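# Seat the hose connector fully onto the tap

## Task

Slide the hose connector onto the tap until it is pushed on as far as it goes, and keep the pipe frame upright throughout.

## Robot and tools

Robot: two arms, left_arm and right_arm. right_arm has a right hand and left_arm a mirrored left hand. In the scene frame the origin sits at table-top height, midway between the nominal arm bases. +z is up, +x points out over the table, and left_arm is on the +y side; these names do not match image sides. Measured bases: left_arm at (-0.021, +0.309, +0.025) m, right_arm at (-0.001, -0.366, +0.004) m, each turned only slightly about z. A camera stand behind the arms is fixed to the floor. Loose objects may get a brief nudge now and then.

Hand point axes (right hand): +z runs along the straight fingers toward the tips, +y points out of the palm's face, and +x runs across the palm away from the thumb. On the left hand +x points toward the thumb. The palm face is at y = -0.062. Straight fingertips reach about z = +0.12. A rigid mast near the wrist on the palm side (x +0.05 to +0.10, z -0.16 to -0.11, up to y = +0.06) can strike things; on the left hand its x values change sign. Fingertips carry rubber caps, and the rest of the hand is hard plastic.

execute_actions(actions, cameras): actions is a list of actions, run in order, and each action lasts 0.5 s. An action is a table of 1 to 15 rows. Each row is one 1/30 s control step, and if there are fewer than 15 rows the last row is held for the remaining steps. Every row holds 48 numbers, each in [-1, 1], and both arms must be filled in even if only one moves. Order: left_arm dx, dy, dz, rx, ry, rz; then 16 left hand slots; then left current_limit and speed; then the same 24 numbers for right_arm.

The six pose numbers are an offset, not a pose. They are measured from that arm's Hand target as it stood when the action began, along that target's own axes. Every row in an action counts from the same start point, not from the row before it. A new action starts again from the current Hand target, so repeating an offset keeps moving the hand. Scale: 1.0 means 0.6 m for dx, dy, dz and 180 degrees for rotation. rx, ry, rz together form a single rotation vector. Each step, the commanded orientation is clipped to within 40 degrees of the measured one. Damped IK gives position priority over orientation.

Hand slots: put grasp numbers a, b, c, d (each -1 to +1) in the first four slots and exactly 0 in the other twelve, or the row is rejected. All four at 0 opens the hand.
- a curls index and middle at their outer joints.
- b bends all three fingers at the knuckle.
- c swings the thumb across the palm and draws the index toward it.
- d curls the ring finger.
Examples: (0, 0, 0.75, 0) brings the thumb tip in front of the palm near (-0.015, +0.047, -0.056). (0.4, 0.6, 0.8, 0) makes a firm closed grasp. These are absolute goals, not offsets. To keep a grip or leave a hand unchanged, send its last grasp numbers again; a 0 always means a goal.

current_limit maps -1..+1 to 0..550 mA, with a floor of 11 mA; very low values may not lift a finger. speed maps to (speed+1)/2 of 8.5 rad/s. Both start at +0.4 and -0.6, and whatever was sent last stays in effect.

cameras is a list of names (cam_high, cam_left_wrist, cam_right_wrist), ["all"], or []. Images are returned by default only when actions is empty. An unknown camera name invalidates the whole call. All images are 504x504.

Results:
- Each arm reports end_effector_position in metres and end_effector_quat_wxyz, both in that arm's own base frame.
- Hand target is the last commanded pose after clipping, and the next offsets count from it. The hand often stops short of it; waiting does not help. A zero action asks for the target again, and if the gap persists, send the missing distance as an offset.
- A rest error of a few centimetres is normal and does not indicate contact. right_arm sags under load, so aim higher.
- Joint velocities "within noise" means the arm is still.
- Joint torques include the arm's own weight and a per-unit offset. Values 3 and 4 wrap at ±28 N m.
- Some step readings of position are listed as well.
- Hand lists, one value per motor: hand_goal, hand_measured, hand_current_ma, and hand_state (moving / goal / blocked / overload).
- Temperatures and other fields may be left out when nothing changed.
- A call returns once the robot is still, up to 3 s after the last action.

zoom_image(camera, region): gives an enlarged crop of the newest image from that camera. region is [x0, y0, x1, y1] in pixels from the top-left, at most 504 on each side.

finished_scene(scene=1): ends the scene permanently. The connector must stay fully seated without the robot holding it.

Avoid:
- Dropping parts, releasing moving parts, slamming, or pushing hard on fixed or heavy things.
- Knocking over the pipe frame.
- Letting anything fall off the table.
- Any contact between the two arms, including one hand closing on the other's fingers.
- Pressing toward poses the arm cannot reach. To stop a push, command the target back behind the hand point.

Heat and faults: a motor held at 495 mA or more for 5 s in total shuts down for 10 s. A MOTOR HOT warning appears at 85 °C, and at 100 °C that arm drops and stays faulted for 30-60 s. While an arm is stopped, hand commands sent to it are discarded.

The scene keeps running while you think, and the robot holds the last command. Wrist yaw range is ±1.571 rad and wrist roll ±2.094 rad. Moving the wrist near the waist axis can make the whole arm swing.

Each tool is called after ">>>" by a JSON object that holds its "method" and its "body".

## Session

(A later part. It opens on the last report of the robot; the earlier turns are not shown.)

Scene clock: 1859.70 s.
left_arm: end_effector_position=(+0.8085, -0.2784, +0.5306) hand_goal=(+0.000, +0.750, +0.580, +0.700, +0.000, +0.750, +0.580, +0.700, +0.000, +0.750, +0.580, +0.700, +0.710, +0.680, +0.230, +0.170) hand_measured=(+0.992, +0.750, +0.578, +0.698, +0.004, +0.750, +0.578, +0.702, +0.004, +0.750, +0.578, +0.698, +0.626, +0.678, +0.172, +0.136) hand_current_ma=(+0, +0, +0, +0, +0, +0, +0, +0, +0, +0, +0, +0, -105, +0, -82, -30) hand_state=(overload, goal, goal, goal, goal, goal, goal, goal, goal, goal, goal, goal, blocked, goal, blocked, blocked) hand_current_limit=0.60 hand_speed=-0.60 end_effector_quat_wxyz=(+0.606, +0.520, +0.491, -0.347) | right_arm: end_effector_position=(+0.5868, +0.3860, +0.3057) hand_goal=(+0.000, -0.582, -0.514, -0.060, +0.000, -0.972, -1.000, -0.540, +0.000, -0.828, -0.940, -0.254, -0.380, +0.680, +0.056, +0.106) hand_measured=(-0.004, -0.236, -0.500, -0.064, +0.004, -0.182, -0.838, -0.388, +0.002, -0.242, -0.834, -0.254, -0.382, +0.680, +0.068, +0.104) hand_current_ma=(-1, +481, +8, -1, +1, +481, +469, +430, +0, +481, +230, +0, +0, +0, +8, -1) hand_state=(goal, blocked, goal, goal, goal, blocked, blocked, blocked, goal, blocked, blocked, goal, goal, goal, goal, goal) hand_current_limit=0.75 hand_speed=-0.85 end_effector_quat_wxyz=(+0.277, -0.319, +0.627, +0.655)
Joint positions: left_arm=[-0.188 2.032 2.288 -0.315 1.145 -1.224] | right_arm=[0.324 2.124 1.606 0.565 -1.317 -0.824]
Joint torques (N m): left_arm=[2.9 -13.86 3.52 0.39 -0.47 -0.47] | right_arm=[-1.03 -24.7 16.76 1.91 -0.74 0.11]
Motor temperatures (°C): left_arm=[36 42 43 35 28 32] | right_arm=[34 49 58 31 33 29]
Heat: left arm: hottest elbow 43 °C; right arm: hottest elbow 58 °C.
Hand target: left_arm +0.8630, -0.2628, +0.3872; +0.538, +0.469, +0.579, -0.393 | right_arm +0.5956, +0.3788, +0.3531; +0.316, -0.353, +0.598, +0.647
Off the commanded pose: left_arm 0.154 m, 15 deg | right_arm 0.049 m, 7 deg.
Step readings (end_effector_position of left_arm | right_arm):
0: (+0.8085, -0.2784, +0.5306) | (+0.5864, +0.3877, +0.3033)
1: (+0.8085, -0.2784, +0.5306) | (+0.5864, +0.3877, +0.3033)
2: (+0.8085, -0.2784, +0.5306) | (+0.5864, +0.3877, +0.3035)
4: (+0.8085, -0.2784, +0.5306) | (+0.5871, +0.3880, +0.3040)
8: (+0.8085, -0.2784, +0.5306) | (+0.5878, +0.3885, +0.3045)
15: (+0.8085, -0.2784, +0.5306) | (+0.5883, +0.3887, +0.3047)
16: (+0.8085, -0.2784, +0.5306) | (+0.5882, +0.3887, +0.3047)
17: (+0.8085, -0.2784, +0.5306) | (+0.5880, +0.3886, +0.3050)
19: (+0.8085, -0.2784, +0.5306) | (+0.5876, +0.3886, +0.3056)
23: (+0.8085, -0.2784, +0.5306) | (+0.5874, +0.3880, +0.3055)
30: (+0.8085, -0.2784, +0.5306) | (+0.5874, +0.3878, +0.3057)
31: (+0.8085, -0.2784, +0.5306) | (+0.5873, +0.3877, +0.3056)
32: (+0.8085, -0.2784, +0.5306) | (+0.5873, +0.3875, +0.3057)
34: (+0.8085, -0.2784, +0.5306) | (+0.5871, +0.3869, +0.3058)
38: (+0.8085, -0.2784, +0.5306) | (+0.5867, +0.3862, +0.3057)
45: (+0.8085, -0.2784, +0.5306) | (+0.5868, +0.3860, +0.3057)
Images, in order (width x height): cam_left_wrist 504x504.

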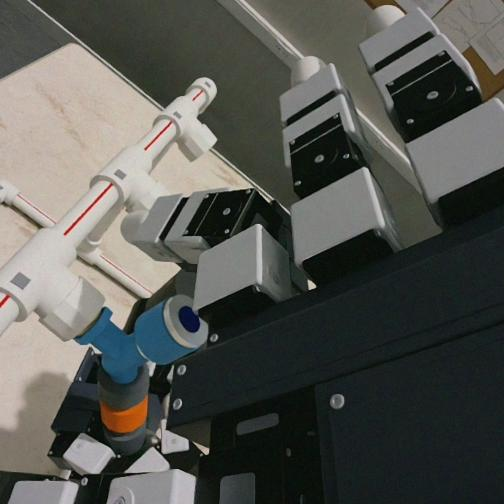

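>>> {"method": "execute_actions", "body": {"actions": [], "cameras": ["all"]}}

>>> {"method": "zoom_image", "body": {"camera": "cam_high", "region": [60, 90, 240, 210]}}

>>> {"method": "zoom_image", "body": {"camera": "cam_right_wrist", "region": [0, 100, 400, 500]}}

Scene clock: 1871.27 s.
left_arm: end_effector_position=(+0.8085, -0.2784, +0.5306) hand_goal=(+0.000, +0.750, +0.580, +0.700, +0.000, +0.750, +0.580, +0.700, +0.000, +0.750, +0.580, +0.700, +0.710, +0.680, +0.230, +0.170) hand_measured=(+0.992, +0.750, +0.578, +0.698, +0.004, +0.750, +0.578, +0.702, +0.004, +0.750, +0.578, +0.698, +0.626, +0.678, +0.172, +0.136) hand_current_ma=(+0, +0, +0, +0, +0, +0, +0, +0, +0, +0, +0, +0, -105, +0, -82, -30) hand_state=(overload, goal, goal, goal, goal, goal, goal, goal, goal, goal, goal, goal, blocked, goal, blocked, blocked) hand_current_limit=0.60 hand_speed=-0.60 end_effector_quat_wxyz=(+0.606, +0.520, +0.491, -0.347) | right_arm: end_effector_position=(+0.5868, +0.3860, +0.3057) hand_goal=(+0.000, -0.582, -0.514, -0.060, +0.000, -0.972, -1.000, -0.540, +0.000, -0.828, -0.940, -0.254, -0.380, +0.680, +0.056, +0.106) hand_measured=(-0.004, -0.236, -0.500, -0.064, +0.004, -0.182, -0.838, -0.388, +0.002, -0.242, -0.834, -0.254, -0.382, +0.680, +0.068, +0.104) hand_current_ma=(-1, +481, +8, -1, +1, +481, +469, +430, +0, +481, +230, +0, +0, +0, +8, -1) hand_state=(goal, blocked, goal, goal, goal, blocked, blocked, blocked, goal, blocked, blocked, goal, goal, goal, goal, goal) hand_current_limit=0.75 hand_speed=-0.85 end_effector_quat_wxyz=(+0.277, -0.319, +0.627, +0.655)
Joint positions: left_arm=[-0.188 2.032 2.288 -0.315 1.145 -1.224] | right_arm=[0.324 2.124 1.606 0.565 -1.317 -0.824]
Joint velocities: within noise
Joint torques (N m): left_arm=[2.9 -13.92 3.52 0.38 -0.47 -0.47] | right_arm=[-1.08 -24.7 16.8 1.91 -0.74 0.12]
Motor temperatures (°C): left_arm=[36 42 42 35 28 32] | right_arm=[34 50 58 31 34 29]
Heat: left arm: hottest shoulder 42 °C; right arm: hottest elbow 58 °C.
Hand target: left_arm +0.8630, -0.2628, +0.3872; +0.538, +0.469, +0.579, -0.393 | right_arm +0.5956, +0.3788, +0.3531; +0.316, -0.353, +0.598, +0.647
Off the commanded pose: left_arm 0.154 m, 15 deg | right_arm 0.049 m, 7 deg.

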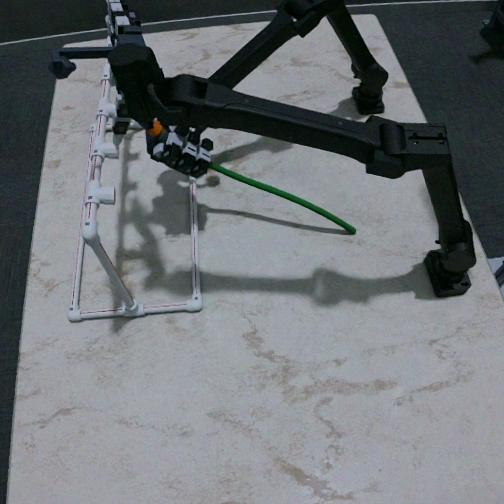

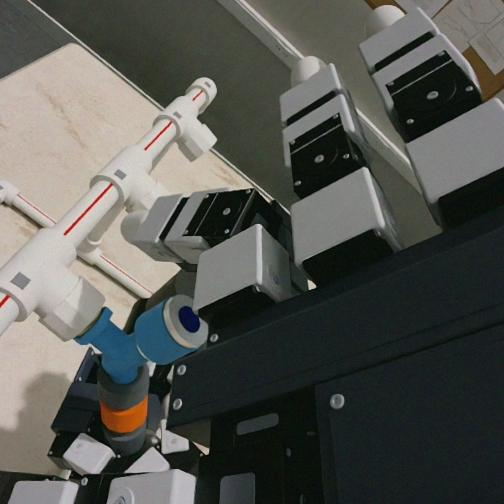

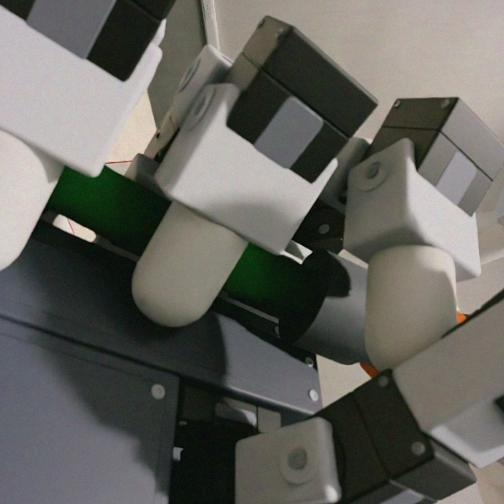

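Scaled by 2.800 from the camera's 504x504 image, which has a finer 720x720 frame.

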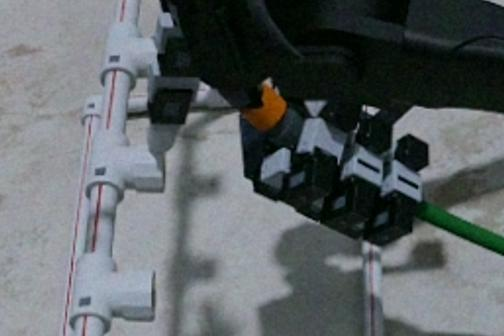

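Scaled by 1.260 from the camera's 504x504 image, which has a finer 720x720 frame.

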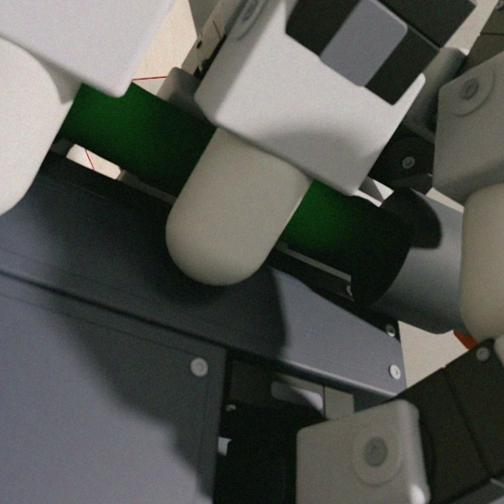

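>>> {"method": "execute_actions", "body": {"actions": [[[-0.0278,0,0,0,-0.003,0,0,0,0,0,0,0,0,0,0,0,0,0,0,0,0,0,0.6,-0.6,0.008,-0.0012,-0.0015,0.0003,0.0004,0.0015,1,0.95,0.7,0.95,0,0,0,0,0,0,0,0,0,0,0,0,0.75,-0.85],[-0.0556,0,0,0,-0.006,0,0,0,0,0,0,0,0,0,0,0,0,0,0,0,0,0,0.6,-0.6,0.0163,-0.0025,-0.003,0.0007,0.0007,0.003,1,0.95,0.7,0.95,0,0,0,0,0,0,0,0,0,0,0,0,0.75,-0.85],[-0.0833,0,0,0,-0.009,0,0,0,0,0,0,0,0,0,0,0,0,0,0,0,0,0,0.6,-0.6,0.0245,-0.0037,-0.0045,0.001,0.0011,0.0045,1,0.95,0.7,0.95,0,0,0,0,0,0,0,0,0,0,0,0,0.75,-0.85]],[[-0.0278,0,0,0,-0.003,0,0,0,0,0,0,0,0,0,0,0,0,0,0,0,0,0,0.6,-0.6,0.008,-0.0012,-0.0015,0.0003,0.0004,0.0015,1,0.95,0.7,0.95,0,0,0,0,0,0,0,0,0,0,0,0,0.75,-0.85],[-0.0556,0,0,0,-0.006,0,0,0,0,0,0,0,0,0,0,0,0,0,0,0,0,0,0.6,-0.6,0.0163,-0.0025,-0.003,0.0007,0.0007,0.003,1,0.95,0.7,0.95,0,0,0,0,0,0,0,0,0,0,0,0,0.75,-0.85],[-0.0833,0,0,0,-0.009,0,0,0,0,0,0,0,0,0,0,0,0,0,0,0,0,0,0.6,-0.6,0.0245,-0.0037,-0.0045,0.001,0.0011,0.0045,1,0.95,0.7,0.95,0,0,0,0,0,0,0,0,0,0,0,0,0.75,-0.85]]], "cameras": []}}

Scene clock: 1875.07 s.
left_arm: end_effector_position=(+0.8342, -0.2802, +0.5328) hand_goal=(+0.000, +0.750, +0.580, +0.700, +0.000, +0.750, +0.580, +0.700, +0.000, +0.750, +0.580, +0.700, +0.710, +0.680, +0.230, +0.170) hand_measured=(+0.992, +0.750, +0.578, +0.698, +0.004, +0.750, +0.578, +0.702, +0.004, +0.750, +0.578, +0.698, +0.638, +0.678, +0.206, +0.156) hand_current_ma=(+0, +0, +0, +0, +0, +0, +0, +0, +0, +0, +0, +0, -76, +0, -13, -5) hand_state=(overload, goal, goal, goal, goal, goal, goal, goal, goal, goal, goal, goal, blocked, goal, blocked, goal) hand_current_limit=0.60 hand_speed=-0.60 end_effector_quat_wxyz=(+0.586, +0.478, +0.528, -0.385) | right_arm: end_effector_position=(+0.5850, +0.3848, +0.3046) hand_goal=(+0.000, -0.582, -0.514, -0.060, +0.000, -0.972, -1.000, -0.540, +0.000, -0.828, -0.940, -0.254, -0.380, +0.680, +0.056, +0.106) hand_measured=(-0.004, -0.236, -0.500, -0.064, +0.004, -0.182, -0.838, -0.388, +0.002, -0.242, -0.834, -0.254, -0.382, +0.680, +0.068, +0.104) hand_current_ma=(-1, +481, +8, -1, +1, +481, +469, +430, +0, +481, +230, +0, +0, +0, +8, -1) hand_state=(goal, blocked, goal, goal, goal, blocked, blocked, blocked, goal, blocked, blocked, goal, goal, goal, goal, goal) hand_current_limit=0.75 hand_speed=-0.85 end_effector_quat_wxyz=(+0.279, -0.324, +0.624, +0.654)
Joint positions: left_arm=[-0.187 2.163 2.541 -0.415 1.13 -1.383] | right_arm=[0.322 2.124 1.605 0.565 -1.324 -0.837]
Joint torques (N m): left_arm=[1.9 -19.19 11.33 0.61 0.01 -0.33] | right_arm=[-1.2 -24.94 10.8 2.88 -0.6 0.07]
Motor temperatures (°C): left_arm=[36 41 43 35 28 32] | right_arm=[34 50 58 31 34 29]
Heat: left arm: hottest elbow 43 °C; right arm: hottest elbow 58 °C.
Hand target: left_arm +0.8607, -0.2732, +0.4866; +0.555, +0.458, +0.564, -0.406 | right_arm +0.5832, +0.3735, +0.3260; +0.306, -0.346, +0.606, +0.648
Off the commanded pose: left_arm 0.054 m, 6 deg | right_arm 0.024 m, 4 deg.
Step readings (end_effector_position of left_arm | right_arm):
0: (+0.8085, -0.2784, +0.5306) | (+0.5868, +0.3860, +0.3057)
1: (+0.8085, -0.2784, +0.5306) | (+0.5868, +0.3860, +0.3057)
2: (+0.8085, -0.2784, +0.5306) | (+0.5868, +0.3860, +0.3057)
4: (+0.8083, -0.2783, +0.5322) | (+0.5867, +0.3859, +0.3057)
8: (+0.8116, -0.2780, +0.5324) | (+0.5867, +0.3859, +0.3057)
15: (+0.8151, -0.2783, +0.5326) | (+0.5867, +0.3859, +0.3057)
16: (+0.8154, -0.2783, +0.5329) | (+0.5867, +0.3859, +0.3057)
17: (+0.8158, -0.2783, +0.5339) | (+0.5865, +0.3859, +0.3056)
19: (+0.8185, -0.2783, +0.5344) | (+0.5860, +0.3855, +0.3054)
23: (+0.8262, -0.2789, +0.5348) | (+0.5857, +0.3852, +0.3053)
30: (+0.8324, -0.2799, +0.5336) | (+0.5852, +0.3848, +0.3047)
No camera images: "cameras" was empty.

>>> {"method": "execute_actions", "body": {"actions": [[[-0.0278,0,0,0,-0.003,0,0,0,0,0,0,0,0,0,0,0,0,0,0,0,0,0,0.6,-0.6,0,0,0,0,0,0,1,0.95,0.7,0.95,0,0,0,0,0,0,0,0,0,0,0,0,0.75,-0.85],[-0.0556,0,0,0,-0.006,0,0,0,0,0,0,0,0,0,0,0,0,0,0,0,0,0,0.6,-0.6,0,0,0,0,0,0,1,0.95,0.7,0.95,0,0,0,0,0,0,0,0,0,0,0,0,0.75,-0.85],[-0.0833,0,0,0,-0.009,0,0,0,0,0,0,0,0,0,0,0,0,0,0,0,0,0,0.6,-0.6,0,0,0,0,0,0,1,0.95,0.7,0.95,0,0,0,0,0,0,0,0,0,0,0,0,0.75,-0.85]],[[-0.0278,0,0,0,-0.003,0,0,0,0,0,0,0,0,0,0,0,0,0,0,0,0,0,0.6,-0.6,0,0,0,0,0,0,1,0.95,0.7,0.95,0,0,0,0,0,0,0,0,0,0,0,0,0.75,-0.85],[-0.0556,0,0,0,-0.006,0,0,0,0,0,0,0,0,0,0,0,0,0,0,0,0,0,0.6,-0.6,0,0,0,0,0,0,1,0.95,0.7,0.95,0,0,0,0,0,0,0,0,0,0,0,0,0.75,-0.85],[-0.0833,0,0,0,-0.009,0,0,0,0,0,0,0,0,0,0,0,0,0,0,0,0,0,0.6,-0.6,0,0,0,0,0,0,1,0.95,0.7,0.95,0,0,0,0,0,0,0,0,0,0,0,0,0.75,-0.85]]], "cameras": ["all"]}}

Scene clock: 1877.30 s.
left_arm: end_effector_position=(+0.8618, -0.2728, +0.5551) hand_goal=(+0.000, +0.750, +0.580, +0.700, +0.000, +0.750, +0.580, +0.700, +0.000, +0.750, +0.580, +0.700, +0.710, +0.680, +0.230, +0.170) hand_measured=(+0.992, +0.750, +0.578, +0.698, +0.004, +0.750, +0.578, +0.702, +0.004, +0.750, +0.578, +0.698, +0.706, +0.678, +0.232, +0.172) hand_current_ma=(+0, +0, +0, +0, +0, +0, +0, +0, +0, +0, +0, +0, +0, +0, +0, +0) hand_state=(overload, goal, goal, goal, goal, goal, goal, goal, goal, goal, goal, goal, goal, goal, goal, goal) hand_current_limit=0.60 hand_speed=-0.60 end_effector_quat_wxyz=(+0.607, +0.408, +0.542, -0.415) | right_arm: end_effector_position=(+0.5845, +0.3828, +0.3039) hand_goal=(+0.000, -0.582, -0.514, -0.060, +0.000, -0.972, -1.000, -0.540, +0.000, -0.828, -0.940, -0.254, -0.380, +0.680, +0.056, +0.106) hand_measured=(-0.004, -0.236, -0.498, -0.064, +0.004, -0.182, -0.838, -0.388, +0.002, -0.242, -0.834, -0.254, -0.382, +0.680, +0.068, +0.104) hand_current_ma=(-1, +481, +9, -1, +1, +481, +469, +430, +0, +481, +230, +0, +0, +0, +9, -1) hand_state=(goal, blocked, goal, goal, goal, blocked, blocked, blocked, goal, blocked, blocked, goal, goal, goal, goal, goal) hand_current_limit=0.75 hand_speed=-0.85 end_effector_quat_wxyz=(+0.280, -0.327, +0.622, +0.653)
Joint positions: left_arm=[-0.183 2.34 2.869 -0.366 1.056 -1.666] | right_arm=[0.32 2.124 1.605 0.565 -1.33 -0.844]
Joint torques (N m): left_arm=[0.21 -25.11 13.83 2.22 -0.32 0] | right_arm=[-0.85 -24.94 10.86 2.85 -0.36 0.16]
Motor temperatures (°C): left_arm=[36 42 43 35 28 32] | right_arm=[34 50 58 31 34 29]
Heat: left arm: hottest elbow 43 °C; right arm: hottest elbow 58 °C.
Hand target: left_arm +0.8570, -0.2784, +0.5862; +0.570, +0.446, +0.548, -0.419 | right_arm +0.5833, +0.3733, +0.3261; +0.306, -0.346, +0.606, +0.648
Off the commanded pose: left_arm 0.032 m, 6 deg | right_arm 0.024 m, 4 deg.
elbow stopped short (left arm): the move would have taken joint 3 (elbow) straighter than the controller allows.
Step readings (end_effector_position of left_arm | right_arm):
0: (+0.8342, -0.2802, +0.5327) | (+0.5850, +0.3848, +0.3046)
1: (+0.8341, -0.2802, +0.5332) | (+0.5850, +0.3848, +0.3046)
2: (+0.8345, -0.2803, +0.5333) | (+0.5850, +0.3845, +0.3046)
4: (+0.8382, -0.2802, +0.5343) | (+0.5844, +0.3841, +0.3042)
8: (+0.8469, -0.2800, +0.5362) | (+0.5843, +0.3838, +0.3041)
15: (+0.8540, -0.2785, +0.5349) | (+0.5844, +0.3833, +0.3040)
16: (+0.8545, -0.2783, +0.5350) | (+0.5844, +0.3833, +0.3040)
17: (+0.8553, -0.2783, +0.5347) | (+0.5843, +0.3833, +0.3039)
19: (+0.8585, -0.2771, +0.5342) | (+0.5844, +0.3831, +0.3039)
23: (+0.8636, -0.2749, +0.5365) | (+0.5845, +0.3828, +0.3039)
30: (+0.8622, -0.2733, +0.5511) | (+0.5845, +0.3828, +0.3039)

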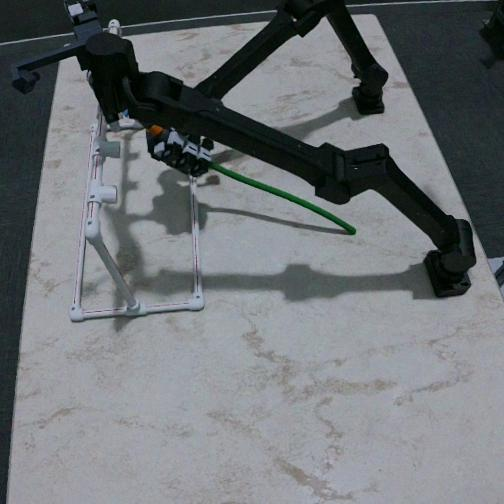

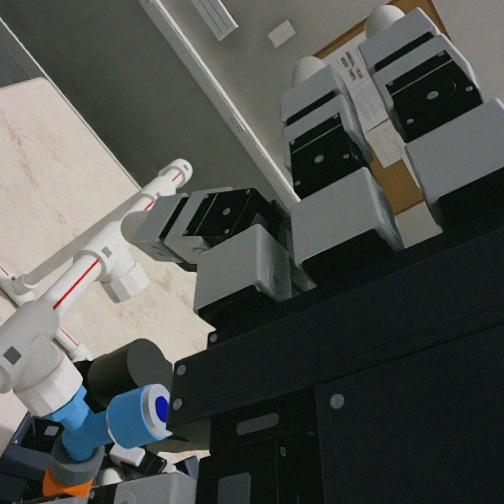

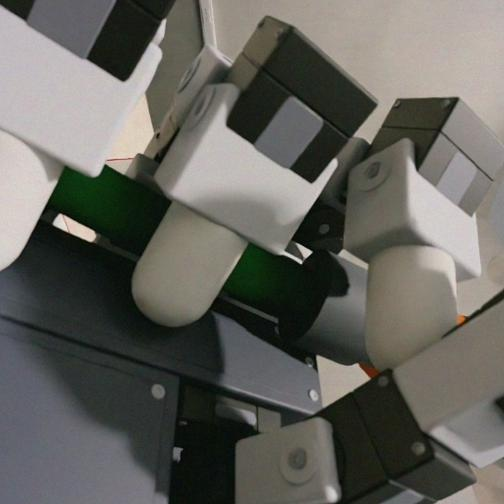

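>>> {"method": "execute_actions", "body": {"actions": [[[0.0167,0,0,0,0,0,0,0,0,0,0,0,0,0,0,0,0,0,0,0,0,0,0.6,-0.6,0,0,0,0,0,0,1,0.95,0.7,0.95,0,0,0,0,0,0,0,0,0,0,0,0,0.75,-0.85],[0.0333,0,0,0,0,0,0,0,0,0,0,0,0,0,0,0,0,0,0,0,0,0,0.6,-0.6,0,0,0,0,0,0,1,0.95,0.7,0.95,0,0,0,0,0,0,0,0,0,0,0,0,0.75,-0.85],[0.05,0,0,0,0,0,0,0,0,0,0,0,0,0,0,0,0,0,0,0,0,0,0.6,-0.6,0,0,0,0,0,0,1,0.95,0.7,0.95,0,0,0,0,0,0,0,0,0,0,0,0,0.75,-0.85]],[[0.0167,0,0,0,0,0,0,0,0,0,0,0,0,0,0,0,0,0,0,0,0,0,0.6,-0.6,0,0,0,0,0,0,1,0.95,0.7,0.95,0,0,0,0,0,0,0,0,0,0,0,0,0.75,-0.85],[0.0333,0,0,0,0,0,0,0,0,0,0,0,0,0,0,0,0,0,0,0,0,0,0.6,-0.6,0,0,0,0,0,0,1,0.95,0.7,0.95,0,0,0,0,0,0,0,0,0,0,0,0,0.75,-0.85],[0.05,0,0,0,0,0,0,0,0,0,0,0,0,0,0,0,0,0,0,0,0,0,0.6,-0.6,0,0,0,0,0,0,1,0.95,0.7,0.95,0,0,0,0,0,0,0,0,0,0,0,0,0.75,-0.85]]], "cameras": ["cam_left_wrist", "cam_high"]}}

Scene clock: 1879.93 s.
left_arm: end_effector_position=(+0.8593, -0.2843, +0.5128) hand_goal=(+0.000, +0.750, +0.580, +0.700, +0.000, +0.750, +0.580, +0.700, +0.000, +0.750, +0.580, +0.700, +0.710, +0.680, +0.230, +0.170) hand_measured=(+0.992, +0.750, +0.578, +0.698, +0.004, +0.750, +0.578, +0.702, +0.004, +0.750, +0.578, +0.698, +0.726, +0.680, +0.216, +0.162) hand_current_ma=(+0, +0, +0, +0, +0, +0, +0, +0, +0, +0, +0, +0, +4, +0, -5, -2) hand_state=(overload, goal, goal, goal, goal, goal, goal, goal, goal, goal, goal, goal, goal, goal, goal, goal) hand_current_limit=0.60 hand_speed=-0.60 end_effector_quat_wxyz=(+0.560, +0.435, +0.557, -0.432) | right_arm: end_effector_position=(+0.5844, +0.3828, +0.3039) hand_goal=(+0.000, -0.582, -0.514, -0.060, +0.000, -0.972, -1.000, -0.540, +0.000, -0.828, -0.940, -0.254, -0.380, +0.680, +0.056, +0.106) hand_measured=(-0.004, -0.236, -0.498, -0.064, +0.004, -0.182, -0.838, -0.388, +0.002, -0.242, -0.834, -0.254, -0.382, +0.680, +0.068, +0.104) hand_current_ma=(-1, +481, +9, -1, +1, +481, +469, +430, +0, +481, +230, +0, +0, +0, +9, -1) hand_state=(goal, blocked, goal, goal, goal, blocked, blocked, blocked, goal, blocked, blocked, goal, goal, goal, goal, goal) hand_current_limit=0.75 hand_speed=-0.85 end_effector_quat_wxyz=(+0.280, -0.328, +0.622, +0.653)
Joint positions: left_arm=[-0.184 2.361 2.869 -0.505 1.136 -1.568] | right_arm=[0.32 2.124 1.605 0.565 -1.33 -0.845]
Joint torques (N m): left_arm=[1.32 -25.23 12.27 1.36 -0.06 0.41] | right_arm=[-0.91 -24.82 10.84 2.88 -0.35 0.16]
Motor temperatures (°C): left_arm=[36 42 43 35 28 32] | right_arm=[34 50 58 31 34 29]
Heat: left arm: hottest elbow 43 °C; right arm: hottest elbow 58 °C.
Hand target: left_arm +0.8598, -0.2779, +0.5263; +0.570, +0.446, +0.548, -0.419 | right_arm +0.5833, +0.3733, +0.3260; +0.306, -0.346, +0.606, +0.648
Off the commanded pose: left_arm 0.015 m, 3 deg | right_arm 0.024 m, 4 deg.
elbow stopped short (left arm): the move would have taken joint 3 (elbow) straighter than the controller allows.
Step readings (end_effector_position of left_arm | right_arm):
0: (+0.8618, -0.2728, +0.5550) | (+0.5845, +0.3828, +0.3039)
1: (+0.8618, -0.2728, +0.5550) | (+0.5845, +0.3828, +0.3039)
2: (+0.8617, -0.2729, +0.5550) | (+0.5845, +0.3828, +0.3039)
4: (+0.8603, -0.2749, +0.5536) | (+0.5845, +0.3828, +0.3039)
8: (+0.8594, -0.2778, +0.5457) | (+0.5845, +0.3828, +0.3039)
15: (+0.8643, -0.2795, +0.5294) | (+0.5845, +0.3828, +0.3039)
16: (+0.8647, -0.2797, +0.5280) | (+0.5845, +0.3828, +0.3039)
17: (+0.8645, -0.2801, +0.5263) | (+0.5845, +0.3828, +0.3039)
19: (+0.8629, -0.2816, +0.5241) | (+0.5844, +0.3828, +0.3039)
23: (+0.8605, -0.2841, +0.5213) | (+0.5844, +0.3828, +0.3039)
30: (+0.8596, -0.2843, +0.5165) | (+0.5844, +0.3828, +0.3039)
Images, in order (width x height): cam_high 504x504, cam_left_wrist 504x504.

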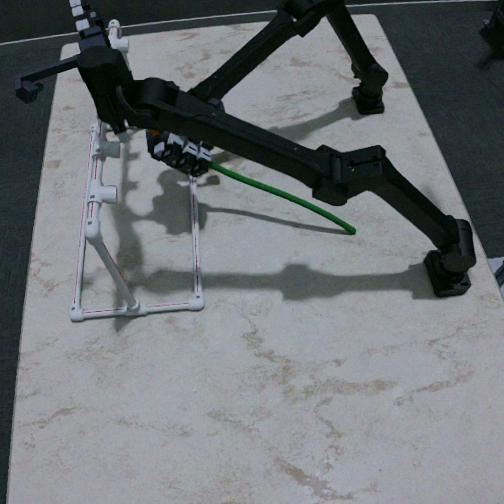

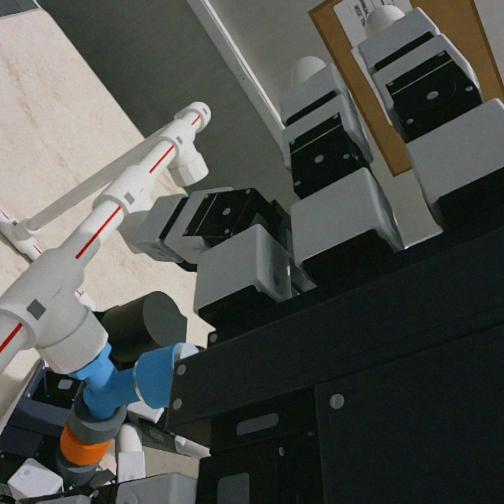

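>>> {"method": "zoom_image", "body": {"camera": "cam_left_wrist", "region": [60, 130, 240, 310]}}

>>> {"method": "zoom_image", "body": {"camera": "cam_high", "region": [60, 50, 210, 200]}}

Scaled by 2.800 from the camera's 504x504 image, which has a finer 720x720 frame.

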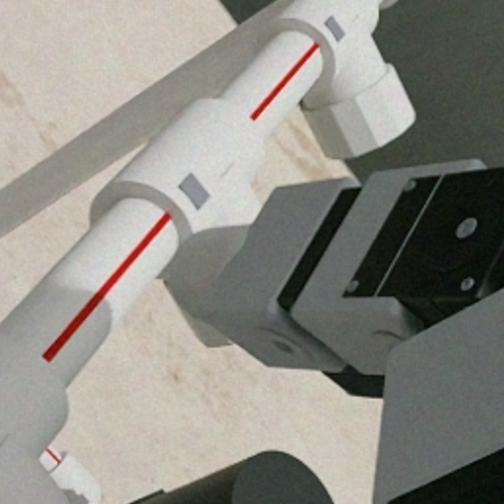

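Scaled by 3.360 from the camera's 504x504 image, which has a finer 720x720 frame.

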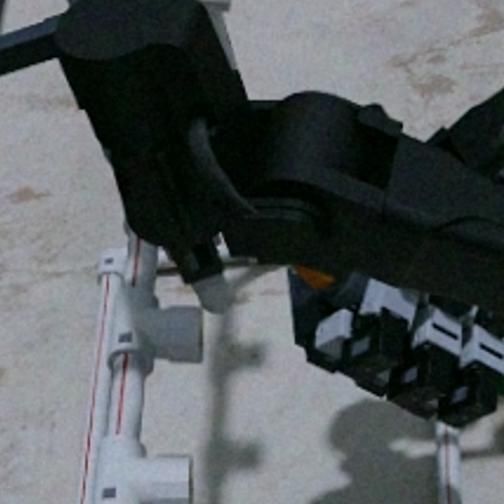

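>>> {"method": "execute_actions", "body": {"actions": [[[-0.0111,-0.0055,0,0,0,0,0,0,0,0,0,0,0,0,0,0,0,0,0,0,0,0,0.6,-0.6,0,0,0,0,0,0,0.95,0.8,0.65,0.9,0,0,0,0,0,0,0,0,0,0,0,0,0.6,-0.85],[-0.0222,-0.0111,0,0,0,0,0,0,0,0,0,0,0,0,0,0,0,0,0,0,0,0,0.6,-0.6,0,0,0,0,0,0,0.9,0.65,0.6,0.85,0,0,0,0,0,0,0,0,0,0,0,0,0.5,-0.85],[-0.0333,-0.0167,0,0,0,0,0,0,0,0,0,0,0,0,0,0,0,0,0,0,0,0,0.6,-0.6,0,0,0,0,0,0,0.85,0.5,0.5,0.8,0,0,0,0,0,0,0,0,0,0,0,0,0.4,-0.85]],[[0,0,0,0,0,0,0,0,0,0,0,0,0,0,0,0,0,0,0,0,0,0,0.6,-0.6,0,0,0,0,0,0,0.85,0.5,0.5,0.8,0,0,0,0,0,0,0,0,0,0,0,0,0.4,-0.85]]], "cameras": ["all"]}}

Scene clock: 1887.70 s.
left_arm: end_effector_position=(+0.8592, -0.2835, +0.5048) hand_goal=(+0.000, +0.750, +0.580, +0.700, +0.000, +0.750, +0.580, +0.700, +0.000, +0.750, +0.580, +0.700, +0.710, +0.680, +0.230, +0.170) hand_measured=(+0.992, +0.750, +0.578, +0.698, +0.004, +0.750, +0.578, +0.702, +0.004, +0.750, +0.578, +0.698, +0.714, +0.680, +0.228, +0.168) hand_current_ma=(+0, +0, +0, +0, +0, +0, +0, +0, +0, +0, +0, +0, +0, +0, +0, +0) hand_state=(overload, goal, goal, goal, goal, goal, goal, goal, goal, goal, goal, goal, goal, goal, goal, goal) hand_current_limit=0.60 hand_speed=-0.60 end_effector_quat_wxyz=(+0.551, +0.431, +0.568, -0.434) | right_arm: end_effector_position=(+0.5845, +0.3826, +0.3039) hand_goal=(+0.000, +0.066, -0.390, -0.008, +0.000, -0.178, -0.880, -0.382, +0.000, -0.150, -0.700, -0.164, -0.054, +0.680, +0.106, +0.068) hand_measured=(-0.004, +0.066, -0.394, -0.010, +0.004, -0.166, -0.832, -0.374, +0.002, -0.140, -0.704, -0.166, -0.060, +0.678, +0.108, +0.070) hand_current_ma=(-1, +0, -1, -1, +1, +7, +61, +3, +0, +4, -1, +0, -1, +0, +0, +0) hand_state=(goal, goal, goal, goal, goal, goal, blocked, goal, goal, goal, goal, goal, goal, goal, goal, goal) hand_current_limit=0.40 hand_speed=-0.85 end_effector_quat_wxyz=(+0.280, -0.328, +0.622, +0.653)
Joint positions: left_arm=[-0.184 2.361 2.869 -0.546 1.131 -1.553] | right_arm=[0.319 2.124 1.605 0.565 -1.33 -0.845]
Joint torques (N m): left_arm=[0.79 -26.99 13.9 1.31 -0.11 0.28] | right_arm=[-0.91 -25.05 10.91 2.86 -0.35 0.14]
Motor temperatures (°C): left_arm=[36 43 44 35 28 32] | right_arm=[34 51 57 31 33 29]
Heat: left arm: hottest elbow 44 °C; right arm: hottest elbow 57 °C.
Hand target: left_arm +0.8492, -0.2806, +0.5457; +0.570, +0.446, +0.548, -0.419 | right_arm +0.5833, +0.3733, +0.3260; +0.306, -0.346, +0.606, +0.648
Off the commanded pose: left_arm 0.042 m, 4 deg | right_arm 0.024 m, 4 deg.
elbow stopped short (left arm): the move would have taken joint 3 (elbow) straighter than the controller allows.
Step readings (end_effector_position of left_arm | right_arm):
0: (+0.8593, -0.2843, +0.5127) | (+0.5844, +0.3828, +0.3039)
1: (+0.8593, -0.2843, +0.5127) | (+0.5844, +0.3828, +0.3039)
2: (+0.8593, -0.2842, +0.5123) | (+0.5844, +0.3828, +0.3039)
4: (+0.8593, -0.2841, +0.5106) | (+0.5844, +0.3828, +0.3039)
8: (+0.8594, -0.2836, +0.5074) | (+0.5844, +0.3828, +0.3039)
15: (+0.8593, -0.2835, +0.5054) | (+0.5845, +0.3826, +0.3039)
16: (+0.8593, -0.2835, +0.5053) | (+0.5845, +0.3826, +0.3039)
17: (+0.8593, -0.2835, +0.5052) | (+0.5845, +0.3826, +0.3039)
19: (+0.8592, -0.2835, +0.5050) | (+0.5845, +0.3826, +0.3039)
23: (+0.8592, -0.2835, +0.5049) | (+0.5845, +0.3826, +0.3039)
30: (+0.8592, -0.2835, +0.5048) | (+0.5845, +0.3826, +0.3039)

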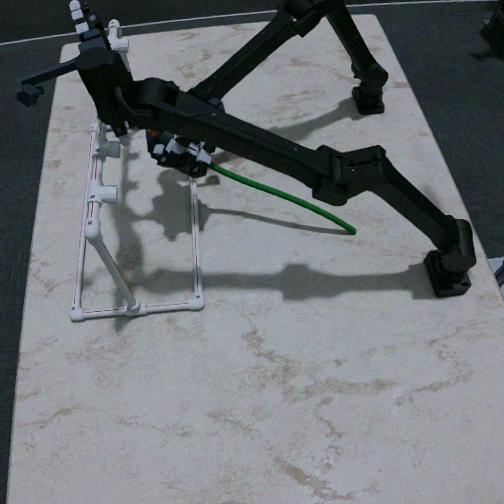

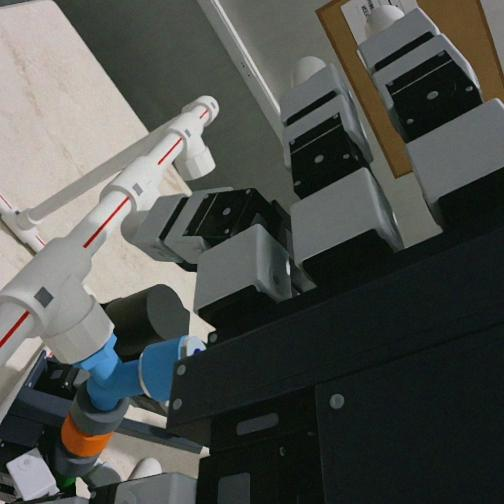

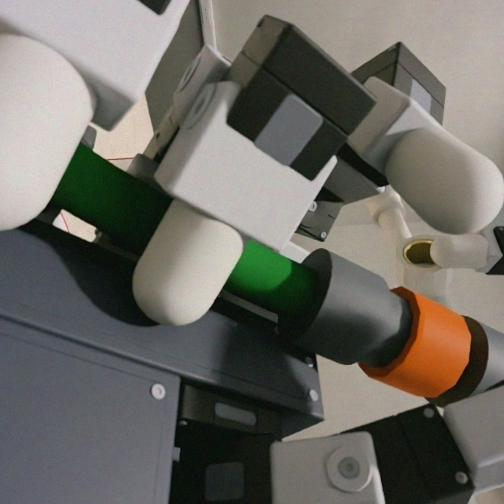

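>>> {"method": "zoom_image", "body": {"camera": "cam_right_wrist", "region": [284, 220, 504, 440]}}

>>> {"method": "zoom_image", "body": {"camera": "cam_left_wrist", "region": [40, 370, 140, 480]}}

Scaled by 2.291 from the camera's 504x504 image, which has a finer 720x720 frame.

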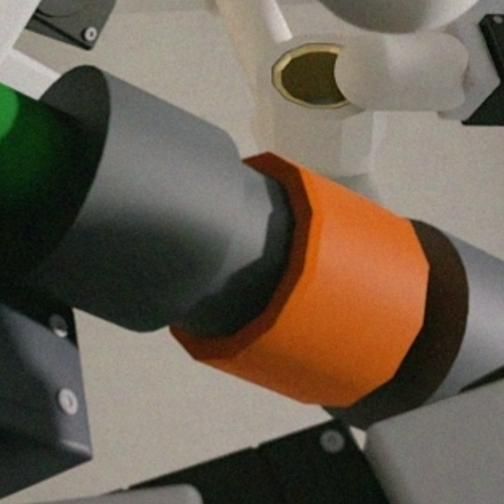

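Scaled by 4.582 from the camera's 504x504 image, which has a finer 720x720 frame.

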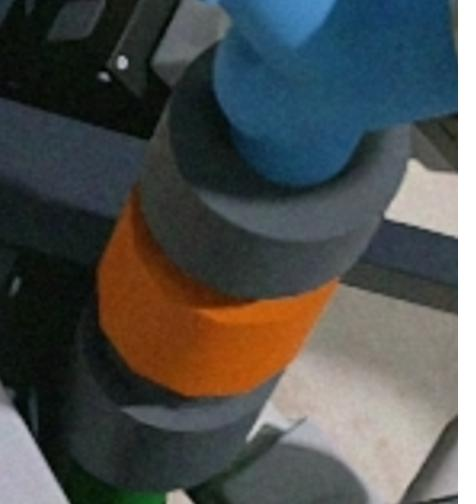

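>>> {"method": "execute_actions", "body": {"actions": [[[0,-0.0167,0,0,0,0,0,0,0,0,0,0,0,0,0,0,0,0,0,0,0,0,0.6,-0.6,0,0,0,0,0,0,0.85,0.5,0.5,0.8,0,0,0,0,0,0,0,0,0,0,0,0,0.4,-0.85],[0,-0.0333,0,0,0,0,0,0,0,0,0,0,0,0,0,0,0,0,0,0,0,0,0.6,-0.6,0,0,0,0,0,0,0.85,0.5,0.5,0.8,0,0,0,0,0,0,0,0,0,0,0,0,0.4,-0.85],[0,-0.05,0,0,0,0,0,0,0,0,0,0,0,0,0,0,0,0,0,0,0,0,0.6,-0.6,0,0,0,0,0,0,0.85,0.5,0.5,0.8,0,0,0,0,0,0,0,0,0,0,0,0,0.4,-0.85]],[[-0.0167,-0.0083,0,0,0,0,0,0,0,0,0,0,0,0,0,0,0,0,0,0,0,0,0.6,-0.6,0,0,0,0,0,0,0.85,0.5,0.5,0.8,0,0,0,0,0,0,0,0,0,0,0,0,0.4,-0.85],[-0.0333,-0.0167,0,0,0,0,0,0,0,0,0,0,0,0,0,0,0,0,0,0,0,0,0.6,-0.6,0,0,0,0,0,0,0.85,0.5,0.5,0.8,0,0,0,0,0,0,0,0,0,0,0,0,0.4,-0.85]]], "cameras": ["cam_left_wrist"]}}

Scene clock: 1890.57 s.
left_arm: end_effector_position=(+0.8197, -0.2878, +0.5450) hand_goal=(+0.000, +0.750, +0.580, +0.700, +0.000, +0.750, +0.580, +0.700, +0.000, +0.750, +0.580, +0.700, +0.710, +0.680, +0.230, +0.170) hand_measured=(+0.992, +0.750, +0.578, +0.698, +0.004, +0.750, +0.578, +0.702, +0.004, +0.750, +0.578, +0.698, +0.712, +0.680, +0.228, +0.168) hand_current_ma=(+0, +0, +0, +0, +0, +0, +0, +0, +0, +0, +0, +0, +0, +0, +0, +0) hand_state=(overload, goal, goal, goal, goal, goal, goal, goal, goal, goal, goal, goal, goal, goal, goal, goal) hand_current_limit=0.60 hand_speed=-0.60 end_effector_quat_wxyz=(+0.562, +0.444, +0.557, -0.420) | right_arm: end_effector_position=(+0.5845, +0.3826, +0.3039) hand_goal=(+0.000, +0.066, -0.390, -0.008, +0.000, -0.178, -0.880, -0.382, +0.000, -0.150, -0.700, -0.164, -0.054, +0.680, +0.106, +0.068) hand_measured=(-0.004, +0.066, -0.394, -0.010, +0.004, -0.166, -0.832, -0.374, +0.002, -0.140, -0.704, -0.166, -0.060, +0.678, +0.108, +0.070) hand_current_ma=(-1, +0, -1, -1, +1, +7, +61, +3, +0, +4, -1, +0, -1, +0, +0, +0) hand_state=(goal, goal, goal, goal, goal, goal, blocked, goal, goal, goal, goal, goal, goal, goal, goal, goal) hand_current_limit=0.40 hand_speed=-0.85 end_effector_quat_wxyz=(+0.280, -0.328, +0.622, +0.653)
Joint positions: left_arm=[-0.201 2.152 2.587 -0.469 1.112 -1.509] | right_arm=[0.319 2.124 1.605 0.565 -1.33 -0.845]
Joint torques (N m): left_arm=[0.26 -26.58 8.34 2.28 -0.13 0.02] | right_arm=[-0.91 -24.94 10.88 2.88 -0.35 0.14]
Motor temperatures (°C): left_arm=[36 43 44 35 28 32] | right_arm=[34 51 57 31 33 29]
Heat: left arm: hottest elbow 44 °C; right arm: hottest elbow 57 °C.
Hand target: left_arm +0.8095, -0.2908, +0.5637; +0.570, +0.446, +0.548, -0.419 | right_arm +0.5833, +0.3733, +0.3260; +0.306, -0.346, +0.606, +0.648
Off the commanded pose: left_arm 0.022 m, 1 deg | right_arm 0.024 m, 4 deg.
Step readings (end_effector_position of left_arm | right_arm):
0: (+0.8592, -0.2835, +0.5048) | (+0.5845, +0.3826, +0.3039)
1: (+0.8592, -0.2835, +0.5048) | (+0.5845, +0.3826, +0.3039)
2: (+0.8592, -0.2834, +0.5048) | (+0.5845, +0.3826, +0.3039)
4: (+0.8578, -0.2833, +0.5046) | (+0.5845, +0.3826, +0.3039)
8: (+0.8490, -0.2843, +0.5063) | (+0.5845, +0.3826, +0.3039)
15: (+0.8318, -0.2831, +0.5240) | (+0.5845, +0.3826, +0.3039)
16: (+0.8300, -0.2833, +0.5259) | (+0.5845, +0.3826, +0.3039)
17: (+0.8285, -0.2829, +0.5285) | (+0.5845, +0.3826, +0.3039)
19: (+0.8263, -0.2830, +0.5330) | (+0.5845, +0.3826, +0.3039)
23: (+0.8218, -0.2846, +0.5421) | (+0.5845, +0.3826, +0.3039)
30: (+0.8185, -0.2870, +0.5486) | (+0.5845, +0.3826, +0.3039)
Images, in order (width x height): cam_left_wrist 504x504.

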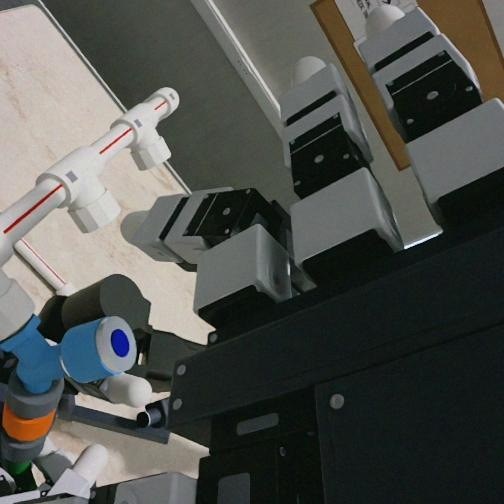

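>>> {"method": "execute_actions", "body": {"actions": [[[0,0,0,0,0,0,0,0,0,0,0,0,0,0,0,0,0,0,0,0,0,0,0.6,-0.6,0.0022,0,0,0,0,-0.009,0.85,0.5,0.5,0.8,0,0,0,0,0,0,0,0,0,0,0,0,0.4,-0.85],[0,0,0,0,0,0,0,0,0,0,0,0,0,0,0,0,0,0,0,0,0,0,0.6,-0.6,0.0043,0,0,0,0,-0.0178,0.85,0.5,0.5,0.8,0,0,0,0,0,0,0,0,0,0,0,0,0.4,-0.85]],[[0,0,0,0,0,0,0,0,0,0,0,0,0,0,0,0,0,0,0,0,0,0,0.6,-0.6,0.0022,0,0,0,0,-0.009,0.85,0.5,0.5,0.8,0,0,0,0,0,0,0,0,0,0,0,0,0.4,-0.85],[0,0,0,0,0,0,0,0,0,0,0,0,0,0,0,0,0,0,0,0,0,0,0.6,-0.6,0.0043,0,0,0,0,-0.0178,0.85,0.5,0.5,0.8,0,0,0,0,0,0,0,0,0,0,0,0,0.4,-0.85]],[[0,0,0,0,0,0,0,0,0,0,0,0,0,0,0,0,0,0,0,0,0,0,0.6,-0.6,0.0022,0,0,0,0,-0.009,0.85,0.5,0.5,0.8,0,0,0,0,0,0,0,0,0,0,0,0,0.4,-0.85],[0,0,0,0,0,0,0,0,0,0,0,0,0,0,0,0,0,0,0,0,0,0,0.6,-0.6,0.0043,0,0,0,0,-0.0178,0.85,0.5,0.5,0.8,0,0,0,0,0,0,0,0,0,0,0,0,0.4,-0.85]]], "cameras": ["cam_right_wrist", "cam_left_wrist"]}}

Scene clock: 1893.13 s.
left_arm: end_effector_position=(+0.8198, -0.2877, +0.5456) hand_goal=(+0.000, +0.750, +0.580, +0.700, +0.000, +0.750, +0.580, +0.700, +0.000, +0.750, +0.580, +0.700, +0.710, +0.680, +0.230, +0.170) hand_measured=(+0.992, +0.750, +0.578, +0.698, +0.004, +0.750, +0.578, +0.702, +0.004, +0.750, +0.578, +0.698, +0.712, +0.680, +0.228, +0.168) hand_current_ma=(+0, +0, +0, +0, +0, +0, +0, +0, +0, +0, +0, +0, +0, +0, +0, +0) hand_state=(overload, goal, goal, goal, goal, goal, goal, goal, goal, goal, goal, goal, goal, goal, goal, goal) hand_current_limit=0.60 hand_speed=-0.60 end_effector_quat_wxyz=(+0.563, +0.444, +0.557, -0.420) | right_arm: end_effector_position=(+0.5786, +0.3781, +0.2979) hand_goal=(+0.000, +0.066, -0.390, -0.008, +0.000, -0.178, -0.880, -0.382, +0.000, -0.150, -0.700, -0.164, -0.054, +0.680, +0.106, +0.068) hand_measured=(-0.004, +0.066, -0.394, -0.010, +0.004, -0.166, -0.832, -0.374, +0.002, -0.140, -0.704, -0.166, -0.058, +0.678, +0.108, +0.070) hand_current_ma=(-1, +0, -1, -1, +1, +7, +61, +3, +0, +4, -1, +0, -1, +0, +0, +0) hand_state=(goal, goal, goal, goal, goal, goal, blocked, goal, goal, goal, goal, goal, goal, goal, goal, goal) hand_current_limit=0.40 hand_speed=-0.85 end_effector_quat_wxyz=(+0.322, -0.363, +0.601, +0.634)
Joint positions: left_arm=[-0.201 2.152 2.587 -0.465 1.112 -1.511] | right_arm=[0.313 2.124 1.605 0.573 -1.33 -0.961]
Joint torques (N m): left_arm=[0.26 -26.52 8.14 2.22 -0.13 -0.01] | right_arm=[-0.56 -23.77 13.03 2.67 -0.36 -0.15]
Motor temperatures (°C): left_arm=[36 43 44 35 28 32] | right_arm=[34 51 57 31 33 29]
Heat: left arm: hottest elbow 44 °C; right arm: hottest elbow 57 °C.
Hand target: left_arm +0.8095, -0.2908, +0.5638; +0.570, +0.446, +0.548, -0.419 | right_arm +0.5793, +0.3731, +0.3195; +0.359, -0.395, +0.575, +0.620
Off the commanded pose: left_arm 0.021 m, 1 deg | right_arm 0.022 m, 7 deg.
Step readings (end_effector_position of left_arm | right_arm):
0: (+0.8196, -0.2878, +0.5449) | (+0.5845, +0.3826, +0.3039)
1: (+0.8196, -0.2878, +0.5449) | (+0.5845, +0.3826, +0.3039)
2: (+0.8196, -0.2878, +0.5449) | (+0.5844, +0.3826, +0.3038)
4: (+0.8197, -0.2878, +0.5451) | (+0.5841, +0.3823, +0.3035)
8: (+0.8198, -0.2877, +0.5455) | (+0.5835, +0.3818, +0.3028)
15: (+0.8198, -0.2877, +0.5456) | (+0.5831, +0.3813, +0.3022)
16: (+0.8198, -0.2877, +0.5456) | (+0.5830, +0.3813, +0.3022)
17: (+0.8198, -0.2877, +0.5456) | (+0.5830, +0.3811, +0.3021)
19: (+0.8198, -0.2877, +0.5456) | (+0.5827, +0.3808, +0.3017)
23: (+0.8198, -0.2877, +0.5456) | (+0.5819, +0.3798, +0.3011)
30: (+0.8198, -0.2877, +0.5456) | (+0.5812, +0.3793, +0.3002)
31: (+0.8197, -0.2877, +0.5456) | (+0.5810, +0.3792, +0.3001)
32: (+0.8197, -0.2877, +0.5456) | (+0.5810, +0.3790, +0.2999)
34: (+0.8197, -0.2877, +0.5456) | (+0.5805, +0.3787, +0.2996)
38: (+0.8198, -0.2877, +0.5456) | (+0.5794, +0.3784, +0.2987)
45: (+0.8198, -0.2877, +0.5456) | (+0.5786, +0.3783, +0.2980)
Images, in order (width x height): cam_left_wrist 504x504, cam_right_wrist 504x504.

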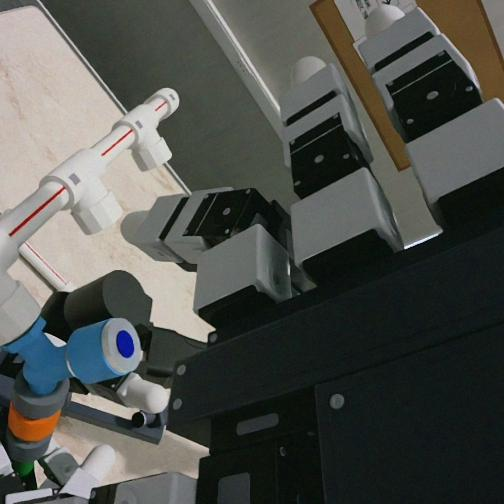

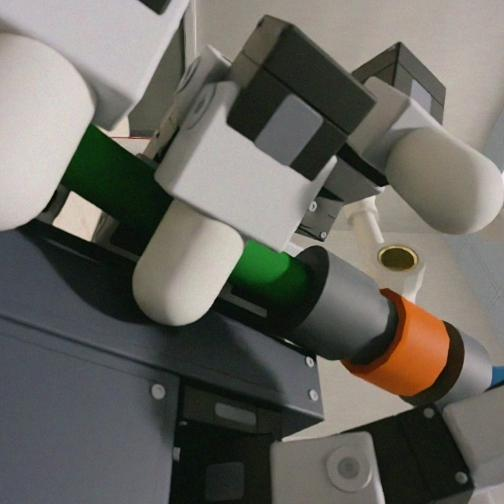

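>>> {"method": "execute_actions", "body": {"actions": [[[0,0,0,0,0,0,0,0,0,0,0,0,0,0,0,0,0,0,0,0,0,0,0.6,-0.6,0.0022,0,0,0,0,-0.009,0.85,0.5,0.5,0.8,0,0,0,0,0,0,0,0,0,0,0,0,0.4,-0.85],[0,0,0,0,0,0,0,0,0,0,0,0,0,0,0,0,0,0,0,0,0,0,0.6,-0.6,0.0043,0,0,0,0,-0.0178,0.85,0.5,0.5,0.8,0,0,0,0,0,0,0,0,0,0,0,0,0.4,-0.85]],[[0,0,0,0,0,0,0,0,0,0,0,0,0,0,0,0,0,0,0,0,0,0,0.6,-0.6,-0.008,0.0012,0.0015,-0.0003,-0.0004,-0.0015,0.85,0.5,0.5,0.8,0,0,0,0,0,0,0,0,0,0,0,0,0.4,-0.85],[0,0,0,0,0,0,0,0,0,0,0,0,0,0,0,0,0,0,0,0,0,0,0.6,-0.6,-0.0163,0.0025,0.003,-0.0007,-0.0007,-0.003,0.85,0.5,0.5,0.8,0,0,0,0,0,0,0,0,0,0,0,0,0.4,-0.85],[0,0,0,0,0,0,0,0,0,0,0,0,0,0,0,0,0,0,0,0,0,0,0.6,-0.6,-0.0245,0.0037,0.0045,-0.001,-0.0011,-0.0045,0.85,0.5,0.5,0.8,0,0,0,0,0,0,0,0,0,0,0,0,0.4,-0.85]],[[0,0,0,0,0,0,0,0,0,0,0,0,0,0,0,0,0,0,0,0,0,0,0.6,-0.6,-0.008,0.0012,0.0015,-0.0003,-0.0004,-0.0015,0.85,0.5,0.5,0.8,0,0,0,0,0,0,0,0,0,0,0,0,0.4,-0.85],[0,0,0,0,0,0,0,0,0,0,0,0,0,0,0,0,0,0,0,0,0,0,0.6,-0.6,-0.0163,0.0025,0.003,-0.0007,-0.0007,-0.003,0.85,0.5,0.5,0.8,0,0,0,0,0,0,0,0,0,0,0,0,0.4,-0.85],[0,0,0,0,0,0,0,0,0,0,0,0,0,0,0,0,0,0,0,0,0,0,0.6,-0.6,-0.0245,0.0037,0.0045,-0.001,-0.0011,-0.0045,0.85,0.5,0.5,0.8,0,0,0,0,0,0,0,0,0,0,0,0,0.4,-0.85]]], "cameras": ["cam_right_wrist", "cam_left_wrist"]}}

Scene clock: 1896.13 s.
left_arm: end_effector_position=(+0.8198, -0.2877, +0.5456) hand_goal=(+0.000, +0.750, +0.580, +0.700, +0.000, +0.750, +0.580, +0.700, +0.000, +0.750, +0.580, +0.700, +0.710, +0.680, +0.230, +0.170) hand_measured=(+0.992, +0.750, +0.578, +0.698, +0.004, +0.750, +0.578, +0.702, +0.004, +0.750, +0.578, +0.698, +0.712, +0.680, +0.228, +0.168) hand_current_ma=(+0, +0, +0, +0, +0, +0, +0, +0, +0, +0, +0, +0, +0, +0, +0, +0) hand_state=(overload, goal, goal, goal, goal, goal, goal, goal, goal, goal, goal, goal, goal, goal, goal, goal) hand_current_limit=0.60 hand_speed=-0.60 end_effector_quat_wxyz=(+0.563, +0.444, +0.557, -0.420) | right_arm: end_effector_position=(+0.5791, +0.3782, +0.3051) hand_goal=(+0.000, +0.066, -0.390, -0.008, +0.000, -0.178, -0.880, -0.382, +0.000, -0.150, -0.700, -0.164, -0.054, +0.680, +0.106, +0.068) hand_measured=(-0.004, +0.066, -0.394, -0.010, +0.004, -0.166, -0.832, -0.374, +0.002, -0.140, -0.702, -0.166, -0.058, +0.678, +0.108, +0.070) hand_current_ma=(-1, +0, -1, -1, +1, +7, +61, +3, +0, +4, +0, +0, -1, +0, +0, +0) hand_state=(goal, goal, goal, goal, goal, goal, blocked, goal, goal, goal, goal, goal, goal, goal, goal, goal) hand_current_limit=0.40 hand_speed=-0.85 end_effector_quat_wxyz=(+0.349, -0.387, +0.585, +0.622)
Joint positions: left_arm=[-0.201 2.152 2.587 -0.465 1.112 -1.511] | right_arm=[0.311 2.124 1.635 0.563 -1.331 -1.024]
Joint torques (N m): left_arm=[0.32 -26.58 8.14 2.24 -0.13 -0.01] | right_arm=[-0.09 -24.88 15.98 1.61 -0.24 0.07]
Motor temperatures (°C): left_arm=[36 43 44 35 28 32] | right_arm=[34 51 57 31 33 29]
Heat: left arm: hottest elbow 44 °C; right arm: hottest elbow 57 °C.
Hand target: left_arm +0.8095, -0.2908, +0.5638; +0.570, +0.446, +0.548, -0.419 | right_arm +0.5846, +0.3782, +0.3462; +0.385, -0.418, +0.555, +0.608
Off the commanded pose: left_arm 0.021 m, 1 deg | right_arm 0.042 m, 7 deg.
Step readings (end_effector_position of left_arm | right_arm):
0: (+0.8198, -0.2877, +0.5456) | (+0.5786, +0.3781, +0.2979)
1: (+0.8198, -0.2877, +0.5456) | (+0.5785, +0.3781, +0.2978)
2: (+0.8198, -0.2877, +0.5456) | (+0.5785, +0.3781, +0.2978)
4: (+0.8198, -0.2877, +0.5456) | (+0.5780, +0.3781, +0.2973)
8: (+0.8198, -0.2877, +0.5456) | (+0.5769, +0.3777, +0.2964)
15: (+0.8198, -0.2877, +0.5456) | (+0.5754, +0.3776, +0.2948)
16: (+0.8198, -0.2877, +0.5456) | (+0.5753, +0.3776, +0.2947)
17: (+0.8198, -0.2877, +0.5456) | (+0.5752, +0.3776, +0.2946)
19: (+0.8198, -0.2877, +0.5456) | (+0.5751, +0.3776, +0.2946)
23: (+0.8198, -0.2877, +0.5456) | (+0.5751, +0.3777, +0.2948)
30: (+0.8198, -0.2877, +0.5456) | (+0.5751, +0.3777, +0.2949)
31: (+0.8198, -0.2877, +0.5456) | (+0.5751, +0.3777, +0.2949)
32: (+0.8198, -0.2877, +0.5456) | (+0.5750, +0.3776, +0.2949)
34: (+0.8198, -0.2877, +0.5456) | (+0.5753, +0.3777, +0.2957)
38: (+0.8198, -0.2877, +0.5456) | (+0.5765, +0.3781, +0.2986)
45: (+0.8198, -0.2877, +0.5456) | (+0.5787, +0.3783, +0.3046)
Images, in order (width x height): cam_left_wrist 504x504, cam_right_wrist 504x504.

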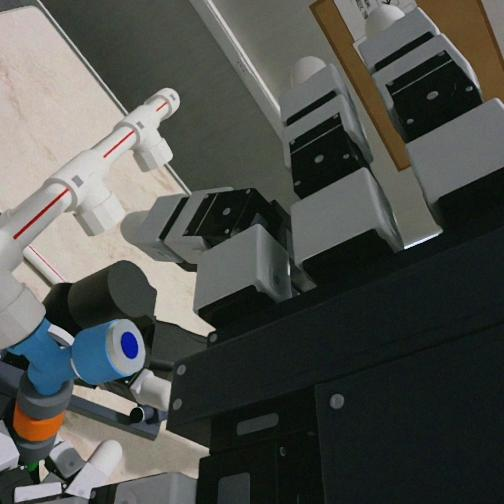

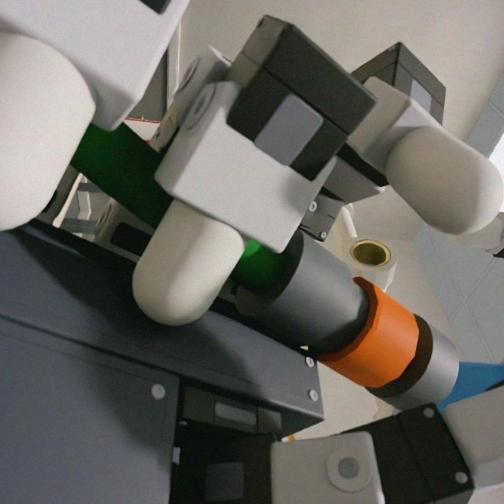

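>>> {"method": "zoom_image", "body": {"camera": "cam_right_wrist", "region": [204, 220, 504, 440]}}

>>> {"method": "zoom_image", "body": {"camera": "cam_left_wrist", "region": [0, 350, 110, 470]}}

Scaled by 1.680 from the camera's 504x504 image, which has a finer 720x720 frame.

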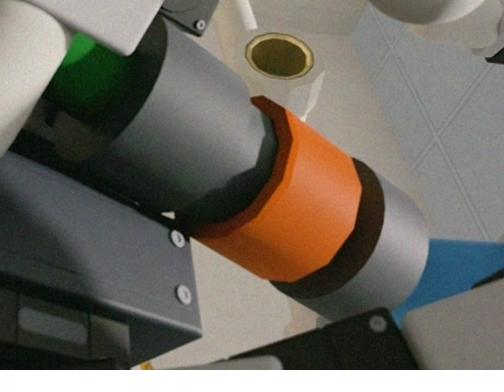

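Scaled by 4.200 from the camera's 504x504 image, which has a finer 720x720 frame.

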